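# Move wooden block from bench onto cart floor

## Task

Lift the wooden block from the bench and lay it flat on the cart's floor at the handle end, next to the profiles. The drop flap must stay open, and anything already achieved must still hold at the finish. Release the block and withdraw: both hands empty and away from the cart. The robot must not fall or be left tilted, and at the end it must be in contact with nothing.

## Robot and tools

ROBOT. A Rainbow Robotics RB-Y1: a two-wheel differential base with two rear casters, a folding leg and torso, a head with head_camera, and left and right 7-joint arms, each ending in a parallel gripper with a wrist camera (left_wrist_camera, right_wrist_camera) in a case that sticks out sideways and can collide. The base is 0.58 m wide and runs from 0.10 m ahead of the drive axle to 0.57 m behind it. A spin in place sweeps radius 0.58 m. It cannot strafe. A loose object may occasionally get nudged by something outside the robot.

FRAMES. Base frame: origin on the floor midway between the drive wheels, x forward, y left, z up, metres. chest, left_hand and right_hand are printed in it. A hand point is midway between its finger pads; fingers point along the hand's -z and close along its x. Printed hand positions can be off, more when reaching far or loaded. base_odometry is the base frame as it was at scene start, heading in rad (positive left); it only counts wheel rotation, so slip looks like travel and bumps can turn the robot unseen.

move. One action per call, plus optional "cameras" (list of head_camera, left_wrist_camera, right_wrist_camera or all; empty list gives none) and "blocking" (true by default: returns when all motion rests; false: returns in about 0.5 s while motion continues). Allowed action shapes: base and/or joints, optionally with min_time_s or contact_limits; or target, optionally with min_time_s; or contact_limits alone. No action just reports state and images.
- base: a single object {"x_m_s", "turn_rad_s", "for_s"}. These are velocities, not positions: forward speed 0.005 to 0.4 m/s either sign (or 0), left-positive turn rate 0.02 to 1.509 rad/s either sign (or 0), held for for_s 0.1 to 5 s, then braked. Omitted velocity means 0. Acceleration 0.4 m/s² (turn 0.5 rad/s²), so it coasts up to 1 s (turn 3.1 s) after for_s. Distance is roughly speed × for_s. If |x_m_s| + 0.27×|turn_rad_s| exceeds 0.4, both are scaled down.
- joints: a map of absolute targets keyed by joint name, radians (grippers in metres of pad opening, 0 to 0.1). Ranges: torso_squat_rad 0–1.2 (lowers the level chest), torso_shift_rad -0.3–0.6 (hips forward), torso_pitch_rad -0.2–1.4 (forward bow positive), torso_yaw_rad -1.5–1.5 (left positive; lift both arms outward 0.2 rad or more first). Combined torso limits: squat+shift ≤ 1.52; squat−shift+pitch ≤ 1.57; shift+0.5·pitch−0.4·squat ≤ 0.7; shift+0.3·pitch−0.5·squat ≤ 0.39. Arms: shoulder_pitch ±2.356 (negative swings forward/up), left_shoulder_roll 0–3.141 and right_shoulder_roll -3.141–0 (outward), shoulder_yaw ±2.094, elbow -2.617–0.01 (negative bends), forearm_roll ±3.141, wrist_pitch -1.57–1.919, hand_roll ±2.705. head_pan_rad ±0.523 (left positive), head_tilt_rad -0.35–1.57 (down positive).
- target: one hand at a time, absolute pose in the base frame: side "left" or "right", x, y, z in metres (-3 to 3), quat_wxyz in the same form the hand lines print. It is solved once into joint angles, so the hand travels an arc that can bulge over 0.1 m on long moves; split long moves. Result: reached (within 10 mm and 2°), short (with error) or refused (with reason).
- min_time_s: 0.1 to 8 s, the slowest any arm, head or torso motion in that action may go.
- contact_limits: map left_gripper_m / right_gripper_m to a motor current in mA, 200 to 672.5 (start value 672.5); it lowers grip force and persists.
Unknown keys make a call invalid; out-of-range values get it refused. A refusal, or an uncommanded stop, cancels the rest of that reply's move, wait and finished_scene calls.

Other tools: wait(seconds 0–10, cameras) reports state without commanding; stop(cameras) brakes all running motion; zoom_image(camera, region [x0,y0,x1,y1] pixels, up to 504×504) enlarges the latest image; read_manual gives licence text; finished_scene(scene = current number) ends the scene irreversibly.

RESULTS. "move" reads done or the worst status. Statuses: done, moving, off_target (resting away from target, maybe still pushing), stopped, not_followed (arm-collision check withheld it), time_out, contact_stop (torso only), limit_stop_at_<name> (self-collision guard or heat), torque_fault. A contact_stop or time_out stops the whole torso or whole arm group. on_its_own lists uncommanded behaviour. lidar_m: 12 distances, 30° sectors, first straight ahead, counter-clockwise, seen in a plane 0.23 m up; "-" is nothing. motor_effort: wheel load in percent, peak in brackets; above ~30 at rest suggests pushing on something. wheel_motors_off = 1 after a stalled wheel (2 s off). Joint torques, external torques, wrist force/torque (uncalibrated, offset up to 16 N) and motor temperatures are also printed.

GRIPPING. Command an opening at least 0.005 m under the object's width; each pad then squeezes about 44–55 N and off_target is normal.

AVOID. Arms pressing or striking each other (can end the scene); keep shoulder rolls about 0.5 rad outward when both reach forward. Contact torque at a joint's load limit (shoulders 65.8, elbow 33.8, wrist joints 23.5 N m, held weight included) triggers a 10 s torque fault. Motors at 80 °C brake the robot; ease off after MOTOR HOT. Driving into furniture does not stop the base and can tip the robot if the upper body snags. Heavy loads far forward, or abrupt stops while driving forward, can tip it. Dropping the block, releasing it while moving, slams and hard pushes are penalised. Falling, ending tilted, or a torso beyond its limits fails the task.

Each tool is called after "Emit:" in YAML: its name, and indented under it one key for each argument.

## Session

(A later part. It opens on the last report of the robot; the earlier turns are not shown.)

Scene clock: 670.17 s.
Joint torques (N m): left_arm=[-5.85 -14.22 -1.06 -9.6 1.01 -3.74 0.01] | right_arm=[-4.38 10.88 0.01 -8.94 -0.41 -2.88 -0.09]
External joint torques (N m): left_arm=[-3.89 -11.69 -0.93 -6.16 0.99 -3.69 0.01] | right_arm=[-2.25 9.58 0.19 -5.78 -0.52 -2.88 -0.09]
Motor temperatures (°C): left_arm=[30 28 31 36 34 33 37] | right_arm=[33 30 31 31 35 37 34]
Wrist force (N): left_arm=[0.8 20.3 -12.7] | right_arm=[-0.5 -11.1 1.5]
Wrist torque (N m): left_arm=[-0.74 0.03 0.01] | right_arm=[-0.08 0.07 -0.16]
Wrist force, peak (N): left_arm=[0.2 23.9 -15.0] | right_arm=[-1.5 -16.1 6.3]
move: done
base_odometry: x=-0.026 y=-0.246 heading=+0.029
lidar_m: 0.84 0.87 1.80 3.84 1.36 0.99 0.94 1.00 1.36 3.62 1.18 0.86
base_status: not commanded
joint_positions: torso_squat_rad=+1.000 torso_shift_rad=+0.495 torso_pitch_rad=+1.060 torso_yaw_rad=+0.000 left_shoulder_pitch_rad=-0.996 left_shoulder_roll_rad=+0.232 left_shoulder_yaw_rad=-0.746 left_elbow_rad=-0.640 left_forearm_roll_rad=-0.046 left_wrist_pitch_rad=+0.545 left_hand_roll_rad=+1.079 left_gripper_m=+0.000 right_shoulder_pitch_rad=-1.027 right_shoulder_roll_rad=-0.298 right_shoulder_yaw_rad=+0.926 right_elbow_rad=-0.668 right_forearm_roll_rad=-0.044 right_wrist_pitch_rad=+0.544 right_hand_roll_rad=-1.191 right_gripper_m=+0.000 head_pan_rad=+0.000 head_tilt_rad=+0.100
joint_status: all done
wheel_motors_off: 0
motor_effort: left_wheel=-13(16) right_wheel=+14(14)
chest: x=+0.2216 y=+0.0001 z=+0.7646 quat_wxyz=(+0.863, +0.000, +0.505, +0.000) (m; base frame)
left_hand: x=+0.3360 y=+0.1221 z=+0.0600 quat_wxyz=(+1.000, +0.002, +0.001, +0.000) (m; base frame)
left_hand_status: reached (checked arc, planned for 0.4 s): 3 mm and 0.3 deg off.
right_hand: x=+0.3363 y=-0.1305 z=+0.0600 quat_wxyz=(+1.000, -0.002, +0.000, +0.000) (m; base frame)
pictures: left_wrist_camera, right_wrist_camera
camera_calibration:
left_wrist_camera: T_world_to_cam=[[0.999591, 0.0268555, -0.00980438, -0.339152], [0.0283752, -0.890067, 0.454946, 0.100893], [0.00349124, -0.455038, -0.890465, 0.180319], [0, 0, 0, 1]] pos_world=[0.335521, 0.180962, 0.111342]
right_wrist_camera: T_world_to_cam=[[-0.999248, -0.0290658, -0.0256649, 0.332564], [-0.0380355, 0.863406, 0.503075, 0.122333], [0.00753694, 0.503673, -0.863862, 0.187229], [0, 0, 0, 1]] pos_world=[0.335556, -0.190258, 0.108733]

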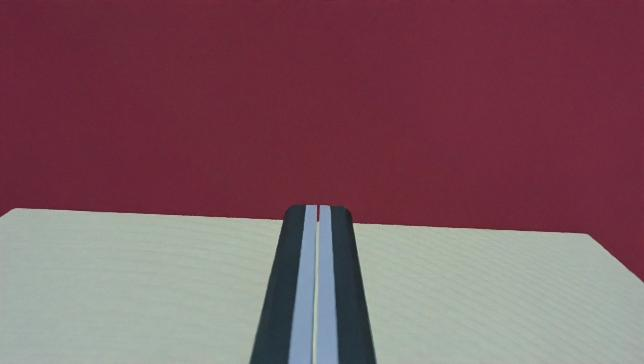

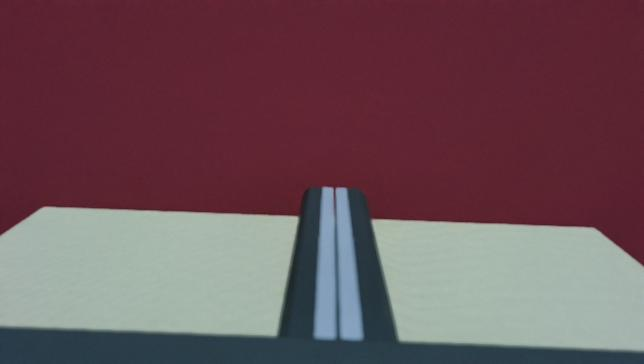

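Emit:
move:
  target: {"side":"right","x":0.3365,"y":-0.117,"z":0.06,"quat_wxyz":[1,0,0,0]}
  cameras: []

Emit:
move:
  target: {"side":"left","x":0.3365,"y":0.108,"z":0.06,"quat_wxyz":[1,0,0,0]}
  cameras: []

Emit:
move:
  target: {"side":"right","x":0.3365,"y":-0.109,"z":0.06,"quat_wxyz":[1,0,0,0]}
  cameras: []

Scene clock: 672.97 s.
Joint torques (N m): left_arm=[-7.22 -19.75 -1.14 -12.73 1.49 -5.54 0.22] | right_arm=[-10.98 30.83 0.31 -19.82 -1.52 -8.37 -0.01]
External joint torques (N m): left_arm=[-5.26 -17.26 -1.02 -9.31 1.48 -5.5 0.22] | right_arm=[-8.63 29.03 0.45 -16.76 -1.64 -8.39 -0.01]
Motor temperatures (°C): left_arm=[30 28 31 36 34 33 37] | right_arm=[33 30 31 31 35 38 34]
Wrist force (N): left_arm=[0.0 31.2 -1.9] | right_arm=[-2.3 -39.8 16.8]
Wrist torque (N m): left_arm=[-1.06 0.13 -0.09] | right_arm=[0.70 0.01 -0.25]
Wrist force, peak (N): left_arm=[0.3 33.6 1.1] | right_arm=[0.8 -45.6 19.2]
move: done
base_odometry: x=-0.026 y=-0.246 heading=+0.029
lidar_m: 0.83 0.87 1.79 3.84 1.36 0.98 0.94 0.99 1.35 3.60 1.18 0.86
base_status: not commanded
joint_positions: torso_squat_rad=+1.000 torso_shift_rad=+0.495 torso_pitch_rad=+1.059 torso_yaw_rad=+0.000 left_shoulder_pitch_rad=-0.996 left_shoulder_roll_rad=+0.233 left_shoulder_yaw_rad=-0.746 left_elbow_rad=-0.639 left_forearm_roll_rad=-0.046 left_wrist_pitch_rad=+0.545 left_hand_roll_rad=+1.079 left_gripper_m=+0.000 right_shoulder_pitch_rad=-1.043 right_shoulder_roll_rad=-0.267 right_shoulder_yaw_rad=+0.927 right_elbow_rad=-0.624 right_forearm_roll_rad=-0.030 right_wrist_pitch_rad=+0.543 right_hand_roll_rad=-1.204 right_gripper_m=+0.000 head_pan_rad=+0.000 head_tilt_rad=+0.100
joint_status: all done
wheel_motors_off: 0
motor_effort: left_wheel=-15(17) right_wheel=+15(19)
chest: x=+0.2214 y=+0.0001 z=+0.7648 quat_wxyz=(+0.863, +0.000, +0.505, +0.000) (m; base frame)
left_hand: x=+0.3361 y=+0.1232 z=+0.0599 quat_wxyz=(+1.000, +0.003, +0.001, +0.000) (m; base frame)
right_hand: x=+0.3359 y=-0.1252 z=+0.0592 quat_wxyz=(+1.000, -0.007, +0.001, +0.000) (m; base frame)
right_hand_status: reached (checked arc, planned for 0.2 s): 8 mm and 0.8 deg off.
pictures: none
No camera images: "cameras" was empty.

Scene clock: 673.57 s.
Joint torques (N m): left_arm=[-11.22 -42.11 -4.31 -22.93 3.63 -13.08 0.43] | right_arm=[-12.87 32.6 1 -22.75 -1.53 -9.27 -0.01]
External joint torques (N m): left_arm=[-8.99 -39.16 -4.17 -19.67 3.62 -13.06 0.43] | right_arm=[-10.51 30.8 1.14 -19.69 -1.64 -9.29 -0.01]
Motor temperatures (°C): left_arm=[30 28 31 36 34 33 37] | right_arm=[33 30 31 31 35 38 34]
Wrist force (N): left_arm=[3.0 71.8 38.5] | right_arm=[-4.2 -41.8 0.8]
Wrist torque (N m): left_arm=[-2.41 0.34 -0.13] | right_arm=[0.53 -0.04 -0.22]
Wrist force, peak (N): left_arm=[1.6 78.5 41.5] | right_arm=[-2.5 -40.5 18.0]
move: short
base_odometry: x=-0.026 y=-0.246 heading=+0.029
lidar_m: 0.83 0.86 1.79 3.84 1.35 0.99 0.94 0.98 1.36 3.62 1.18 0.86
base_status: not commanded
joint_positions: torso_squat_rad=+1.000 torso_shift_rad=+0.494 torso_pitch_rad=+1.059 torso_yaw_rad=+0.001 left_shoulder_pitch_rad=-1.018 left_shoulder_roll_rad=+0.204 left_shoulder_yaw_rad=-0.746 left_elbow_rad=-0.586 left_forearm_roll_rad=-0.066 left_wrist_pitch_rad=+0.539 left_hand_roll_rad=+1.100 left_gripper_m=+0.000 right_shoulder_pitch_rad=-1.043 right_shoulder_roll_rad=-0.268 right_shoulder_yaw_rad=+0.927 right_elbow_rad=-0.623 right_forearm_roll_rad=-0.030 right_wrist_pitch_rad=+0.543 right_hand_roll_rad=-1.204 right_gripper_m=+0.000 head_pan_rad=+0.000 head_tilt_rad=+0.100
joint_status: all done
wheel_motors_off: 0
motor_effort: left_wheel=-11(16) right_wheel=+13(17)
chest: x=+0.2212 y=+0.0000 z=+0.7650 quat_wxyz=(+0.863, +0.000, +0.505, +0.000) (m; base frame)
left_hand: x=+0.3359 y=+0.1188 z=+0.0591 quat_wxyz=(+1.000, +0.009, +0.001, +0.000) (m; base frame)
left_hand_status: short (checked arc, planned for 0.3 s): 11 mm and 1.0 deg off.
right_hand: x=+0.3359 y=-0.1254 z=+0.0593 quat_wxyz=(+1.000, -0.007, +0.001, +0.000) (m; base frame)
pictures: none
No camera images: "cameras" was empty.

Scene clock: 674.13 s.
Joint torques (N m): left_arm=[-12.63 -43.43 -4.38 -24.83 3.67 -13.38 0.35] | right_arm=[-15.66 49.33 1.75 -30.8 -2.28 -14.09 -0.03]
External joint torques (N m): left_arm=[-10.39 -40.49 -4.24 -21.57 3.65 -13.36 0.35] | right_arm=[-13.11 47.18 1.86 -27.85 -2.39 -14.13 -0.02]
Motor temperatures (°C): left_arm=[30 28 31 36 34 33 37] | right_arm=[33 31 31 32 35 38 34]
Wrist force (N): left_arm=[2.7 71.0 21.8] | right_arm=[-2.1 -69.4 31.3]
Wrist torque (N m): left_arm=[-2.10 0.29 -0.09] | right_arm=[1.59 -0.08 -0.34]
Wrist force, peak (N): left_arm=[1.6 71.6 38.2] | right_arm=[-2.3 -74.6 33.8]
move: short
base_odometry: x=-0.026 y=-0.246 heading=+0.029
lidar_m: 0.83 0.86 1.79 3.84 1.37 0.99 0.94 1.00 1.35 3.61 1.18 0.86
base_status: not commanded
joint_positions: torso_squat_rad=+1.000 torso_shift_rad=+0.494 torso_pitch_rad=+1.058 torso_yaw_rad=+0.000 left_shoulder_pitch_rad=-1.018 left_shoulder_roll_rad=+0.204 left_shoulder_yaw_rad=-0.746 left_elbow_rad=-0.586 left_forearm_roll_rad=-0.066 left_wrist_pitch_rad=+0.539 left_hand_roll_rad=+1.100 left_gripper_m=+0.000 right_shoulder_pitch_rad=-1.058 right_shoulder_roll_rad=-0.243 right_shoulder_yaw_rad=+0.927 right_elbow_rad=-0.581 right_forearm_roll_rad=-0.022 right_wrist_pitch_rad=+0.538 right_hand_roll_rad=-1.212 right_gripper_m=+0.000 head_pan_rad=+0.000 head_tilt_rad=+0.100
joint_status: all done
wheel_motors_off: 0
motor_effort: left_wheel=-13(14) right_wheel=+13(14)
chest: x=+0.2211 y=+0.0000 z=+0.7651 quat_wxyz=(+0.863, +0.000, +0.505, +0.000) (m; base frame)
left_hand: x=+0.3359 y=+0.1189 z=+0.0592 quat_wxyz=(+1.000, +0.009, +0.001, +0.000) (m; base frame)
right_hand: x=+0.3357 y=-0.1224 z=+0.0585 quat_wxyz=(+1.000, -0.011, +0.001, +0.000) (m; base frame)
right_hand_status: short (checked arc, planned for 0.2 s): 14 mm and 1.3 deg off.
pictures: none
No camera images: "cameras" was empty.

Emit:
move:
  target: {"side":"left","x":0.3365,"y":0.102,"z":0.06,"quat_wxyz":[1,0,0,0]}
  cameras: []

Emit:
move:
  joints: {"torso_squat_rad":0.92,"torso_shift_rad":0.46}
  cameras: ["left_wrist_camera"]

Scene clock: 675.70 s.
Joint torques (N m): left_arm=[-14.7 -56.93 -5.91 -30.44 5.01 -17.68 0.43] | right_arm=[-16.94 50.95 1.84 -32.78 -2.31 -14.32 0]
External joint torques (N m): left_arm=[-12.27 -53.7 -5.77 -27.33 5 -17.67 0.43] | right_arm=[-14.38 48.8 1.95 -29.84 -2.43 -14.36 0]
Motor temperatures (°C): left_arm=[30 29 31 36 34 34 37] | right_arm=[33 31 31 32 35 38 34]
Wrist force (N): left_arm=[5.6 96.0 50.9] | right_arm=[-2.5 -69.1 16.0]
Wrist torque (N m): left_arm=[-3.12 0.45 -0.21] | right_arm=[1.31 -0.02 -0.32]
Wrist force, peak (N): left_arm=[5.6 101.0 52.2] | right_arm=[-2.1 -69.9 31.8]
move: short
base_odometry: x=-0.026 y=-0.246 heading=+0.029
lidar_m: 0.83 0.86 1.80 3.84 1.37 0.99 0.94 0.99 1.35 3.62 1.19 0.85
base_status: not commanded
joint_positions: torso_squat_rad=+1.000 torso_shift_rad=+0.494 torso_pitch_rad=+1.058 torso_yaw_rad=+0.000 left_shoulder_pitch_rad=-1.036 left_shoulder_roll_rad=+0.183 left_shoulder_yaw_rad=-0.746 left_elbow_rad=-0.542 left_forearm_roll_rad=-0.077 left_wrist_pitch_rad=+0.529 left_hand_roll_rad=+1.112 left_gripper_m=+0.000 right_shoulder_pitch_rad=-1.058 right_shoulder_roll_rad=-0.243 right_shoulder_yaw_rad=+0.927 right_elbow_rad=-0.581 right_forearm_roll_rad=-0.022 right_wrist_pitch_rad=+0.538 right_hand_roll_rad=-1.212 right_gripper_m=+0.000 head_pan_rad=+0.000 head_tilt_rad=+0.100
joint_status: all done
wheel_motors_off: 0
motor_effort: left_wheel=-10(13) right_wheel=+11(13)
chest: x=+0.2209 y=+0.0000 z=+0.7653 quat_wxyz=(+0.863, +0.000, +0.505, +0.000) (m; base frame)
left_hand: x=+0.3356 y=+0.1164 z=+0.0583 quat_wxyz=(+1.000, +0.012, +0.002, +0.000) (m; base frame)
left_hand_status: short (checked arc, planned for 0.2 s): 14 mm and 1.4 deg off.
right_hand: x=+0.3357 y=-0.1226 z=+0.0585 quat_wxyz=(+1.000, -0.012, +0.001, +0.000) (m; base frame)
pictures: none
No camera images: "cameras" was empty.

Scene clock: 676.77 s.
Joint torques (N m): left_arm=[-17.2 -50.52 -5.7 -30.58 4.26 -14.54 0.4] | right_arm=[-18.5 52.55 1.98 -35.87 -2.43 -13.8 0.05]
External joint torques (N m): left_arm=[-14.86 -47.21 -5.53 -27.48 4.25 -14.53 0.4] | right_arm=[-16.06 50.43 2.07 -32.98 -2.54 -13.85 0.05]
Motor temperatures (°C): left_arm=[30 29 31 37 34 34 37] | right_arm=[33 31 31 32 35 39 34]
Wrist force (N): left_arm=[1.5 71.8 -20.2] | right_arm=[-0.6 -63.3 -19.7]
Wrist torque (N m): left_arm=[-1.56 -0.09 -0.19] | right_arm=[0.58 0.17 -0.32]
Wrist force, peak (N): left_arm=[6.3 94.5 40.7] | right_arm=[-2.6 -64.7 -21.9]
move: done
base_odometry: x=-0.026 y=-0.246 heading=+0.029
lidar_m: 0.82 0.86 1.79 3.85 1.35 1.00 0.94 0.99 1.37 3.61 1.16 0.86
base_status: not commanded
joint_positions: torso_squat_rad=+0.920 torso_shift_rad=+0.460 torso_pitch_rad=+1.060 torso_yaw_rad=+0.000 left_shoulder_pitch_rad=-1.035 left_shoulder_roll_rad=+0.182 left_shoulder_yaw_rad=-0.746 left_elbow_rad=-0.542 left_forearm_roll_rad=-0.077 left_wrist_pitch_rad=+0.528 left_hand_roll_rad=+1.112 left_gripper_m=+0.000 right_shoulder_pitch_rad=-1.057 right_shoulder_roll_rad=-0.244 right_shoulder_yaw_rad=+0.927 right_elbow_rad=-0.577 right_forearm_roll_rad=-0.022 right_wrist_pitch_rad=+0.538 right_hand_roll_rad=-1.212 right_gripper_m=+0.000 head_pan_rad=+0.000 head_tilt_rad=+0.100
joint_status: all done
wheel_motors_off: 0
motor_effort: left_wheel=-13(16) right_wheel=+13(16)
chest: x=+0.2303 y=+0.0000 z=+0.8116 quat_wxyz=(+0.863, +0.000, +0.506, +0.000) (m; base frame)
left_hand: x=+0.3425 y=+0.1150 z=+0.1044 quat_wxyz=(+1.000, +0.011, +0.003, +0.000) (m; base frame)
right_hand: x=+0.3425 y=-0.1250 z=+0.1042 quat_wxyz=(+1.000, -0.014, +0.003, +0.000) (m; base frame)
pictures: left_wrist_camera
camera_calibration:
left_wrist_camera: T_world_to_cam=[[0.999508, 0.0275403, -0.0149846, -0.344465], [0.0313243, -0.897592, 0.439714, 0.0756242], [-0.0013402, -0.439967, -0.898013, 0.217303], [0, 0, 0, 1]] pos_world=[0.342218, 0.172973, 0.156726]

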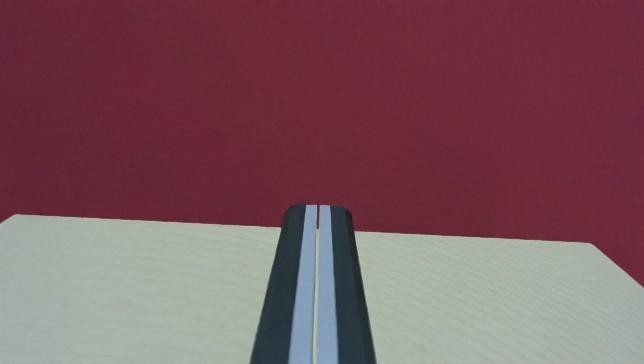

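Emit:
move:
  base: {"x_m_s":0.08,"for_s":3.5}
  joints: {"torso_squat_rad":0,"torso_shift_rad":0.07,"left_shoulder_pitch_rad":-0.931,"left_shoulder_roll_rad":0.3335,"left_shoulder_yaw_rad":-0.696,"left_elbow_rad":-1.062,"left_forearm_roll_rad":0.023,"left_wrist_pitch_rad":0.848,"left_hand_roll_rad":0.975,"right_shoulder_pitch_rad":-1.004,"right_shoulder_roll_rad":-0.4065,"right_shoulder_yaw_rad":0.88,"right_elbow_rad":-1.062,"right_forearm_roll_rad":-0.105,"right_wrist_pitch_rad":0.841,"right_hand_roll_rad":-1.122}
  min_time_s: 3.6
  cameras: ["left_wrist_camera"]

Scene clock: 683.20 s.
Joint torques (N m): left_arm=[-2.48 -2.17 1.78 -6.11 0.28 0.02 -0.29] | right_arm=[-1.68 -0.38 -2.26 -6 -0.17 0.2 0.2]
External joint torques (N m): left_arm=[0.43 -0.41 1.59 -0.35 0.26 0.08 -0.29] | right_arm=[1.76 -1.04 -1.51 -0.72 -0.33 0.2 0.2]
Motor temperatures (°C): left_arm=[30 29 31 37 34 35 37] | right_arm=[33 32 31 33 35 39 34]
Wrist force (N): left_arm=[-0.6 2.9 -8.0] | right_arm=[-0.5 4.6 -3.7]
Wrist torque (N m): left_arm=[-0.51 0.05 0.07] | right_arm=[-0.49 0.04 -0.11]
Wrist force, peak (N): left_arm=[3.0 72.5 -21.1] | right_arm=[-1.7 -63.7 -20.5]
move: done
base_odometry: x=+0.254 y=-0.237 heading=+0.029
lidar_m: 0.54 0.57 1.04 4.92 1.76 1.27 1.22 1.30 1.76 4.69 0.79 0.57
base_status: done (sent for 3.5 of 3.5 s)
joint_positions: torso_squat_rad=+0.000 torso_shift_rad=+0.070 torso_pitch_rad=+1.060 torso_yaw_rad=+0.000 left_shoulder_pitch_rad=-0.931 left_shoulder_roll_rad=+0.333 left_shoulder_yaw_rad=-0.696 left_elbow_rad=-1.062 left_forearm_roll_rad=+0.023 left_wrist_pitch_rad=+0.848 left_hand_roll_rad=+0.975 left_gripper_m=+0.000 right_shoulder_pitch_rad=-1.004 right_shoulder_roll_rad=-0.406 right_shoulder_yaw_rad=+0.880 right_elbow_rad=-1.062 right_forearm_roll_rad=-0.105 right_wrist_pitch_rad=+0.841 right_hand_roll_rad=-1.122 right_gripper_m=+0.000 head_pan_rad=+0.000 head_tilt_rad=+0.100
joint_status: all done
wheel_motors_off: 0
motor_effort: left_wheel=+0(15) right_wheel=+0(32)
chest: x=+0.0909 y=+0.0000 z=+1.1300 quat_wxyz=(+0.863, +0.000, +0.506, +0.000) (m; base frame)
left_hand: x=+0.2462 y=+0.1064 z=+0.4695 quat_wxyz=(+1.000, +0.001, +0.000, -0.001) (m; base frame)
right_hand: x=+0.2467 y=-0.1066 z=+0.4695 quat_wxyz=(+1.000, -0.001, +0.000, +0.000) (m; base frame)
pictures: left_wrist_camera
camera_calibration:
left_wrist_camera: T_world_to_cam=[[0.999634, 0.0257506, -0.00827721, -0.245479], [0.0266864, -0.88906, 0.457011, -0.0975243], [0.00440936, -0.457065, -0.889422, 0.537659], [0, 0, 0, 1]] pos_world=[0.245621, 0.165361, 0.520743]

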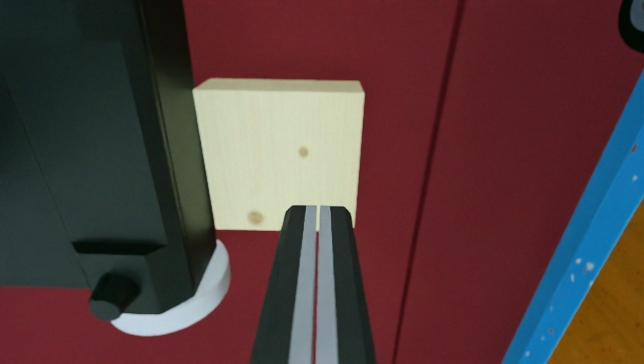

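Emit:
move:
  base: {"x_m_s":-0.1,"for_s":0.4}
  joints: {"left_shoulder_roll_rad":0.45,"right_shoulder_roll_rad":-0.52,"head_tilt_rad":0.3}
  cameras: []

Emit:
move:
  base: {"turn_rad_s":0.3,"for_s":1.0}
  cameras: []

Emit:
move:
  base: {"x_m_s":-0.1,"for_s":1.5}
  cameras: []

Emit:
move:
  base: {"turn_rad_s":-0.3,"for_s":1.0}
  cameras: ["head_camera"]

Scene clock: 724.53 s.
Joint torques (N m): left_arm=[-2.94 -0.39 1.74 -5.34 -0.07 -0.17 -0.35] | right_arm=[-2.93 -0.71 -2.13 -4.98 0.1 0.14 0.25]
External joint torques (N m): left_arm=[-0.11 -1.66 0.75 -0.29 0.04 -0.27 -0.35] | right_arm=[0.48 1.6 -0.76 -0.52 -0.16 -0.02 0.25]
Motor temperatures (°C): left_arm=[30 28 31 36 34 33 37] | right_arm=[33 30 31 32 35 38 34]
Wrist force (N): left_arm=[-0.6 2.2 -7.4] | right_arm=[-0.7 5.2 -3.4]
Wrist torque (N m): left_arm=[-0.43 0.02 0.05] | right_arm=[-0.51 0.05 -0.10]
Wrist force, peak (N): left_arm=[-1.0 2.9 -8.8] | right_arm=[-0.7 5.9 -3.7]
move: done
base_odometry: x=+0.214 y=-0.239 heading=+0.029
lidar_m: 0.58 0.60 1.08 4.77 1.71 1.24 1.18 1.25 1.69 4.55 0.84 0.61
base_status: done (sent for 0.4 of 0.4 s)
joint_positions: torso_squat_rad=+0.000 torso_shift_rad=+0.070 torso_pitch_rad=+1.060 torso_yaw_rad=+0.000 left_shoulder_pitch_rad=-0.931 left_shoulder_roll_rad=+0.450 left_shoulder_yaw_rad=-0.696 left_elbow_rad=-1.062 left_forearm_roll_rad=+0.023 left_wrist_pitch_rad=+0.848 left_hand_roll_rad=+0.975 left_gripper_m=+0.000 right_shoulder_pitch_rad=-1.004 right_shoulder_roll_rad=-0.520 right_shoulder_yaw_rad=+0.880 right_elbow_rad=-1.062 right_forearm_roll_rad=-0.105 right_wrist_pitch_rad=+0.841 right_hand_roll_rad=-1.122 right_gripper_m=+0.000 head_pan_rad=+0.000 head_tilt_rad=+0.300
joint_status: all done
wheel_motors_off: 0
motor_effort: left_wheel=+1(21) right_wheel=+3(23)
chest: x=+0.0908 y=+0.0000 z=+1.1301 quat_wxyz=(+0.863, +0.000, +0.505, +0.000) (m; base frame)
left_hand: x=+0.2673 y=+0.1828 z=+0.4643 quat_wxyz=(+0.998, +0.057, -0.016, -0.009) (m; base frame)
right_hand: x=+0.2691 y=-0.1824 z=+0.4645 quat_wxyz=(+0.998, -0.056, -0.017, +0.004) (m; base frame)
pictures: none
No camera images: "cameras" was empty.

Scene clock: 726.47 s.
Joint torques (N m): left_arm=[-3.01 -0.26 1.46 -5.32 -0.02 -0.1 -0.37] | right_arm=[-3.33 -0.84 -2.24 -4.76 -0.11 0.2 0.23]
External joint torques (N m): left_arm=[-0.18 -1.52 0.47 -0.27 0.09 -0.19 -0.37] | right_arm=[0.08 1.47 -0.86 -0.3 -0.37 0.04 0.23]
Motor temperatures (°C): left_arm=[30 28 31 36 34 33 37] | right_arm=[33 30 31 32 35 38 34]
Wrist force (N): left_arm=[-1.0 2.3 -7.4] | right_arm=[-0.7 5.3 -4.1]
Wrist torque (N m): left_arm=[-0.47 -0.06 0.10] | right_arm=[-0.57 0.02 -0.08]
Wrist force, peak (N): left_arm=[-1.3 2.9 -8.2] | right_arm=[-0.6 5.5 -4.1]
move: done
base_odometry: x=+0.214 y=-0.239 heading=+0.329
lidar_m: 0.58 1.00 1.68 2.28 1.36 1.18 1.18 1.42 2.56 1.12 0.67 0.57
base_status: done (sent for 1 of 1 s)
joint_positions: torso_squat_rad=+0.000 torso_shift_rad=+0.070 torso_pitch_rad=+1.060 torso_yaw_rad=+0.000 left_shoulder_pitch_rad=-0.931 left_shoulder_roll_rad=+0.450 left_shoulder_yaw_rad=-0.696 left_elbow_rad=-1.062 left_forearm_roll_rad=+0.023 left_wrist_pitch_rad=+0.848 left_hand_roll_rad=+0.975 left_gripper_m=+0.000 right_shoulder_pitch_rad=-1.004 right_shoulder_roll_rad=-0.520 right_shoulder_yaw_rad=+0.880 right_elbow_rad=-1.062 right_forearm_roll_rad=-0.105 right_wrist_pitch_rad=+0.841 right_hand_roll_rad=-1.122 right_gripper_m=+0.000 head_pan_rad=+0.000 head_tilt_rad=+0.300
joint_status: not commanded
wheel_motors_off: 0
motor_effort: left_wheel=-5(40) right_wheel=+14(38)
chest: x=+0.0908 y=+0.0001 z=+1.1301 quat_wxyz=(+0.863, +0.000, +0.505, +0.000) (m; base frame)
left_hand: x=+0.2673 y=+0.1828 z=+0.4643 quat_wxyz=(+0.998, +0.057, -0.016, -0.009) (m; base frame)
right_hand: x=+0.2691 y=-0.1824 z=+0.4646 quat_wxyz=(+0.998, -0.056, -0.017, +0.004) (m; base frame)
pictures: none
No camera images: "cameras" was empty.

Scene clock: 728.77 s.
Joint torques (N m): left_arm=[-3.17 -0.16 1.42 -5.28 -0.01 -0.16 -0.4] | right_arm=[-3.27 -0.28 -2.15 -4.87 -0.06 0.22 0.17]
External joint torques (N m): left_arm=[-0.34 -1.43 0.44 -0.24 0.1 -0.25 -0.4] | right_arm=[0.14 2.03 -0.78 -0.41 -0.32 0.06 0.17]
Motor temperatures (°C): left_arm=[30 28 31 36 34 33 37] | right_arm=[33 30 31 32 35 38 34]
Wrist force (N): left_arm=[-0.5 2.5 -7.5] | right_arm=[-0.5 5.2 -3.7]
Wrist torque (N m): left_arm=[-0.50 0.03 0.06] | right_arm=[-0.51 0.05 -0.10]
Wrist force, peak (N): left_arm=[-1.2 2.9 -8.3] | right_arm=[-0.2 5.1 -4.4]
move: done
base_odometry: x=+0.072 y=-0.287 heading=+0.329
lidar_m: 0.73 1.14 3.24 1.99 1.18 1.03 1.04 1.26 2.26 2.89 0.84 0.72
base_status: done (sent for 1.5 of 1.5 s)
joint_positions: torso_squat_rad=+0.000 torso_shift_rad=+0.070 torso_pitch_rad=+1.060 torso_yaw_rad=+0.000 left_shoulder_pitch_rad=-0.931 left_shoulder_roll_rad=+0.450 left_shoulder_yaw_rad=-0.696 left_elbow_rad=-1.062 left_forearm_roll_rad=+0.023 left_wrist_pitch_rad=+0.848 left_hand_roll_rad=+0.975 left_gripper_m=+0.000 right_shoulder_pitch_rad=-1.004 right_shoulder_roll_rad=-0.520 right_shoulder_yaw_rad=+0.880 right_elbow_rad=-1.062 right_forearm_roll_rad=-0.105 right_wrist_pitch_rad=+0.841 right_hand_roll_rad=-1.122 right_gripper_m=+0.000 head_pan_rad=+0.000 head_tilt_rad=+0.300
joint_status: not commanded
wheel_motors_off: 0
motor_effort: left_wheel=+5(40) right_wheel=-4(20)
chest: x=+0.0909 y=+0.0001 z=+1.1301 quat_wxyz=(+0.863, +0.000, +0.506, +0.000) (m; base frame)
left_hand: x=+0.2673 y=+0.1827 z=+0.4642 quat_wxyz=(+0.998, +0.057, -0.016, -0.009) (m; base frame)
right_hand: x=+0.2691 y=-0.1824 z=+0.4645 quat_wxyz=(+0.998, -0.056, -0.017, +0.004) (m; base frame)
pictures: none
No camera images: "cameras" was empty.

Scene clock: 730.70 s.
Joint torques (N m): left_arm=[-2.82 0.06 1.46 -5.27 0 -0.23 -0.3] | right_arm=[-3.05 -0.51 -2.18 -4.8 0.1 0.25 0.16]
External joint torques (N m): left_arm=[0.01 -1.2 0.47 -0.22 0.11 -0.32 -0.3] | right_arm=[0.35 1.81 -0.81 -0.34 -0.16 0.09 0.16]
Motor temperatures (°C): left_arm=[30 28 31 36 34 33 37] | right_arm=[33 30 31 31 35 38 34]
Wrist force (N): left_arm=[-0.9 2.6 -7.1] | right_arm=[-0.5 4.6 -3.7]
Wrist torque (N m): left_arm=[-0.51 0.01 0.06] | right_arm=[-0.46 0.04 -0.09]
Wrist force, peak (N): left_arm=[-0.9 2.6 -8.9] | right_arm=[-0.3 5.7 -3.9]
move: done
base_odometry: x=+0.072 y=-0.287 heading=+0.030
lidar_m: 0.72 0.77 1.79 4.20 1.49 1.08 1.04 1.11 1.49 4.03 1.04 0.76
base_status: done (sent for 1 of 1 s)
joint_positions: torso_squat_rad=+0.000 torso_shift_rad=+0.070 torso_pitch_rad=+1.060 torso_yaw_rad=+0.000 left_shoulder_pitch_rad=-0.931 left_shoulder_roll_rad=+0.450 left_shoulder_yaw_rad=-0.696 left_elbow_rad=-1.062 left_forearm_roll_rad=+0.023 left_wrist_pitch_rad=+0.848 left_hand_roll_rad=+0.975 left_gripper_m=+0.000 right_shoulder_pitch_rad=-1.004 right_shoulder_roll_rad=-0.520 right_shoulder_yaw_rad=+0.880 right_elbow_rad=-1.062 right_forearm_roll_rad=-0.105 right_wrist_pitch_rad=+0.841 right_hand_roll_rad=-1.122 right_gripper_m=+0.000 head_pan_rad=+0.000 head_tilt_rad=+0.300
joint_status: not commanded
wheel_motors_off: 0
motor_effort: left_wheel=+16(37) right_wheel=-4(24)
chest: x=+0.0909 y=+0.0000 z=+1.1301 quat_wxyz=(+0.863, +0.000, +0.506, +0.000) (m; base frame)
left_hand: x=+0.2673 y=+0.1827 z=+0.4643 quat_wxyz=(+0.998, +0.057, -0.016, -0.009) (m; base frame)
right_hand: x=+0.2691 y=-0.1824 z=+0.4645 quat_wxyz=(+0.998, -0.056, -0.017, +0.004) (m; base frame)
pictures: head_camera
camera_calibration:
head_camera: T_world_to_cam=[[-0.0204118, -0.999502, -0.0240813, 0.0338607], [-0.964044, 0.0260594, -0.264461, 0.637517], [0.264957, 0.0178173, -0.964096, 1.03727], [0, 0, 0, 1]] pos_world=[0.340455, -0.00125082, 1.16944]

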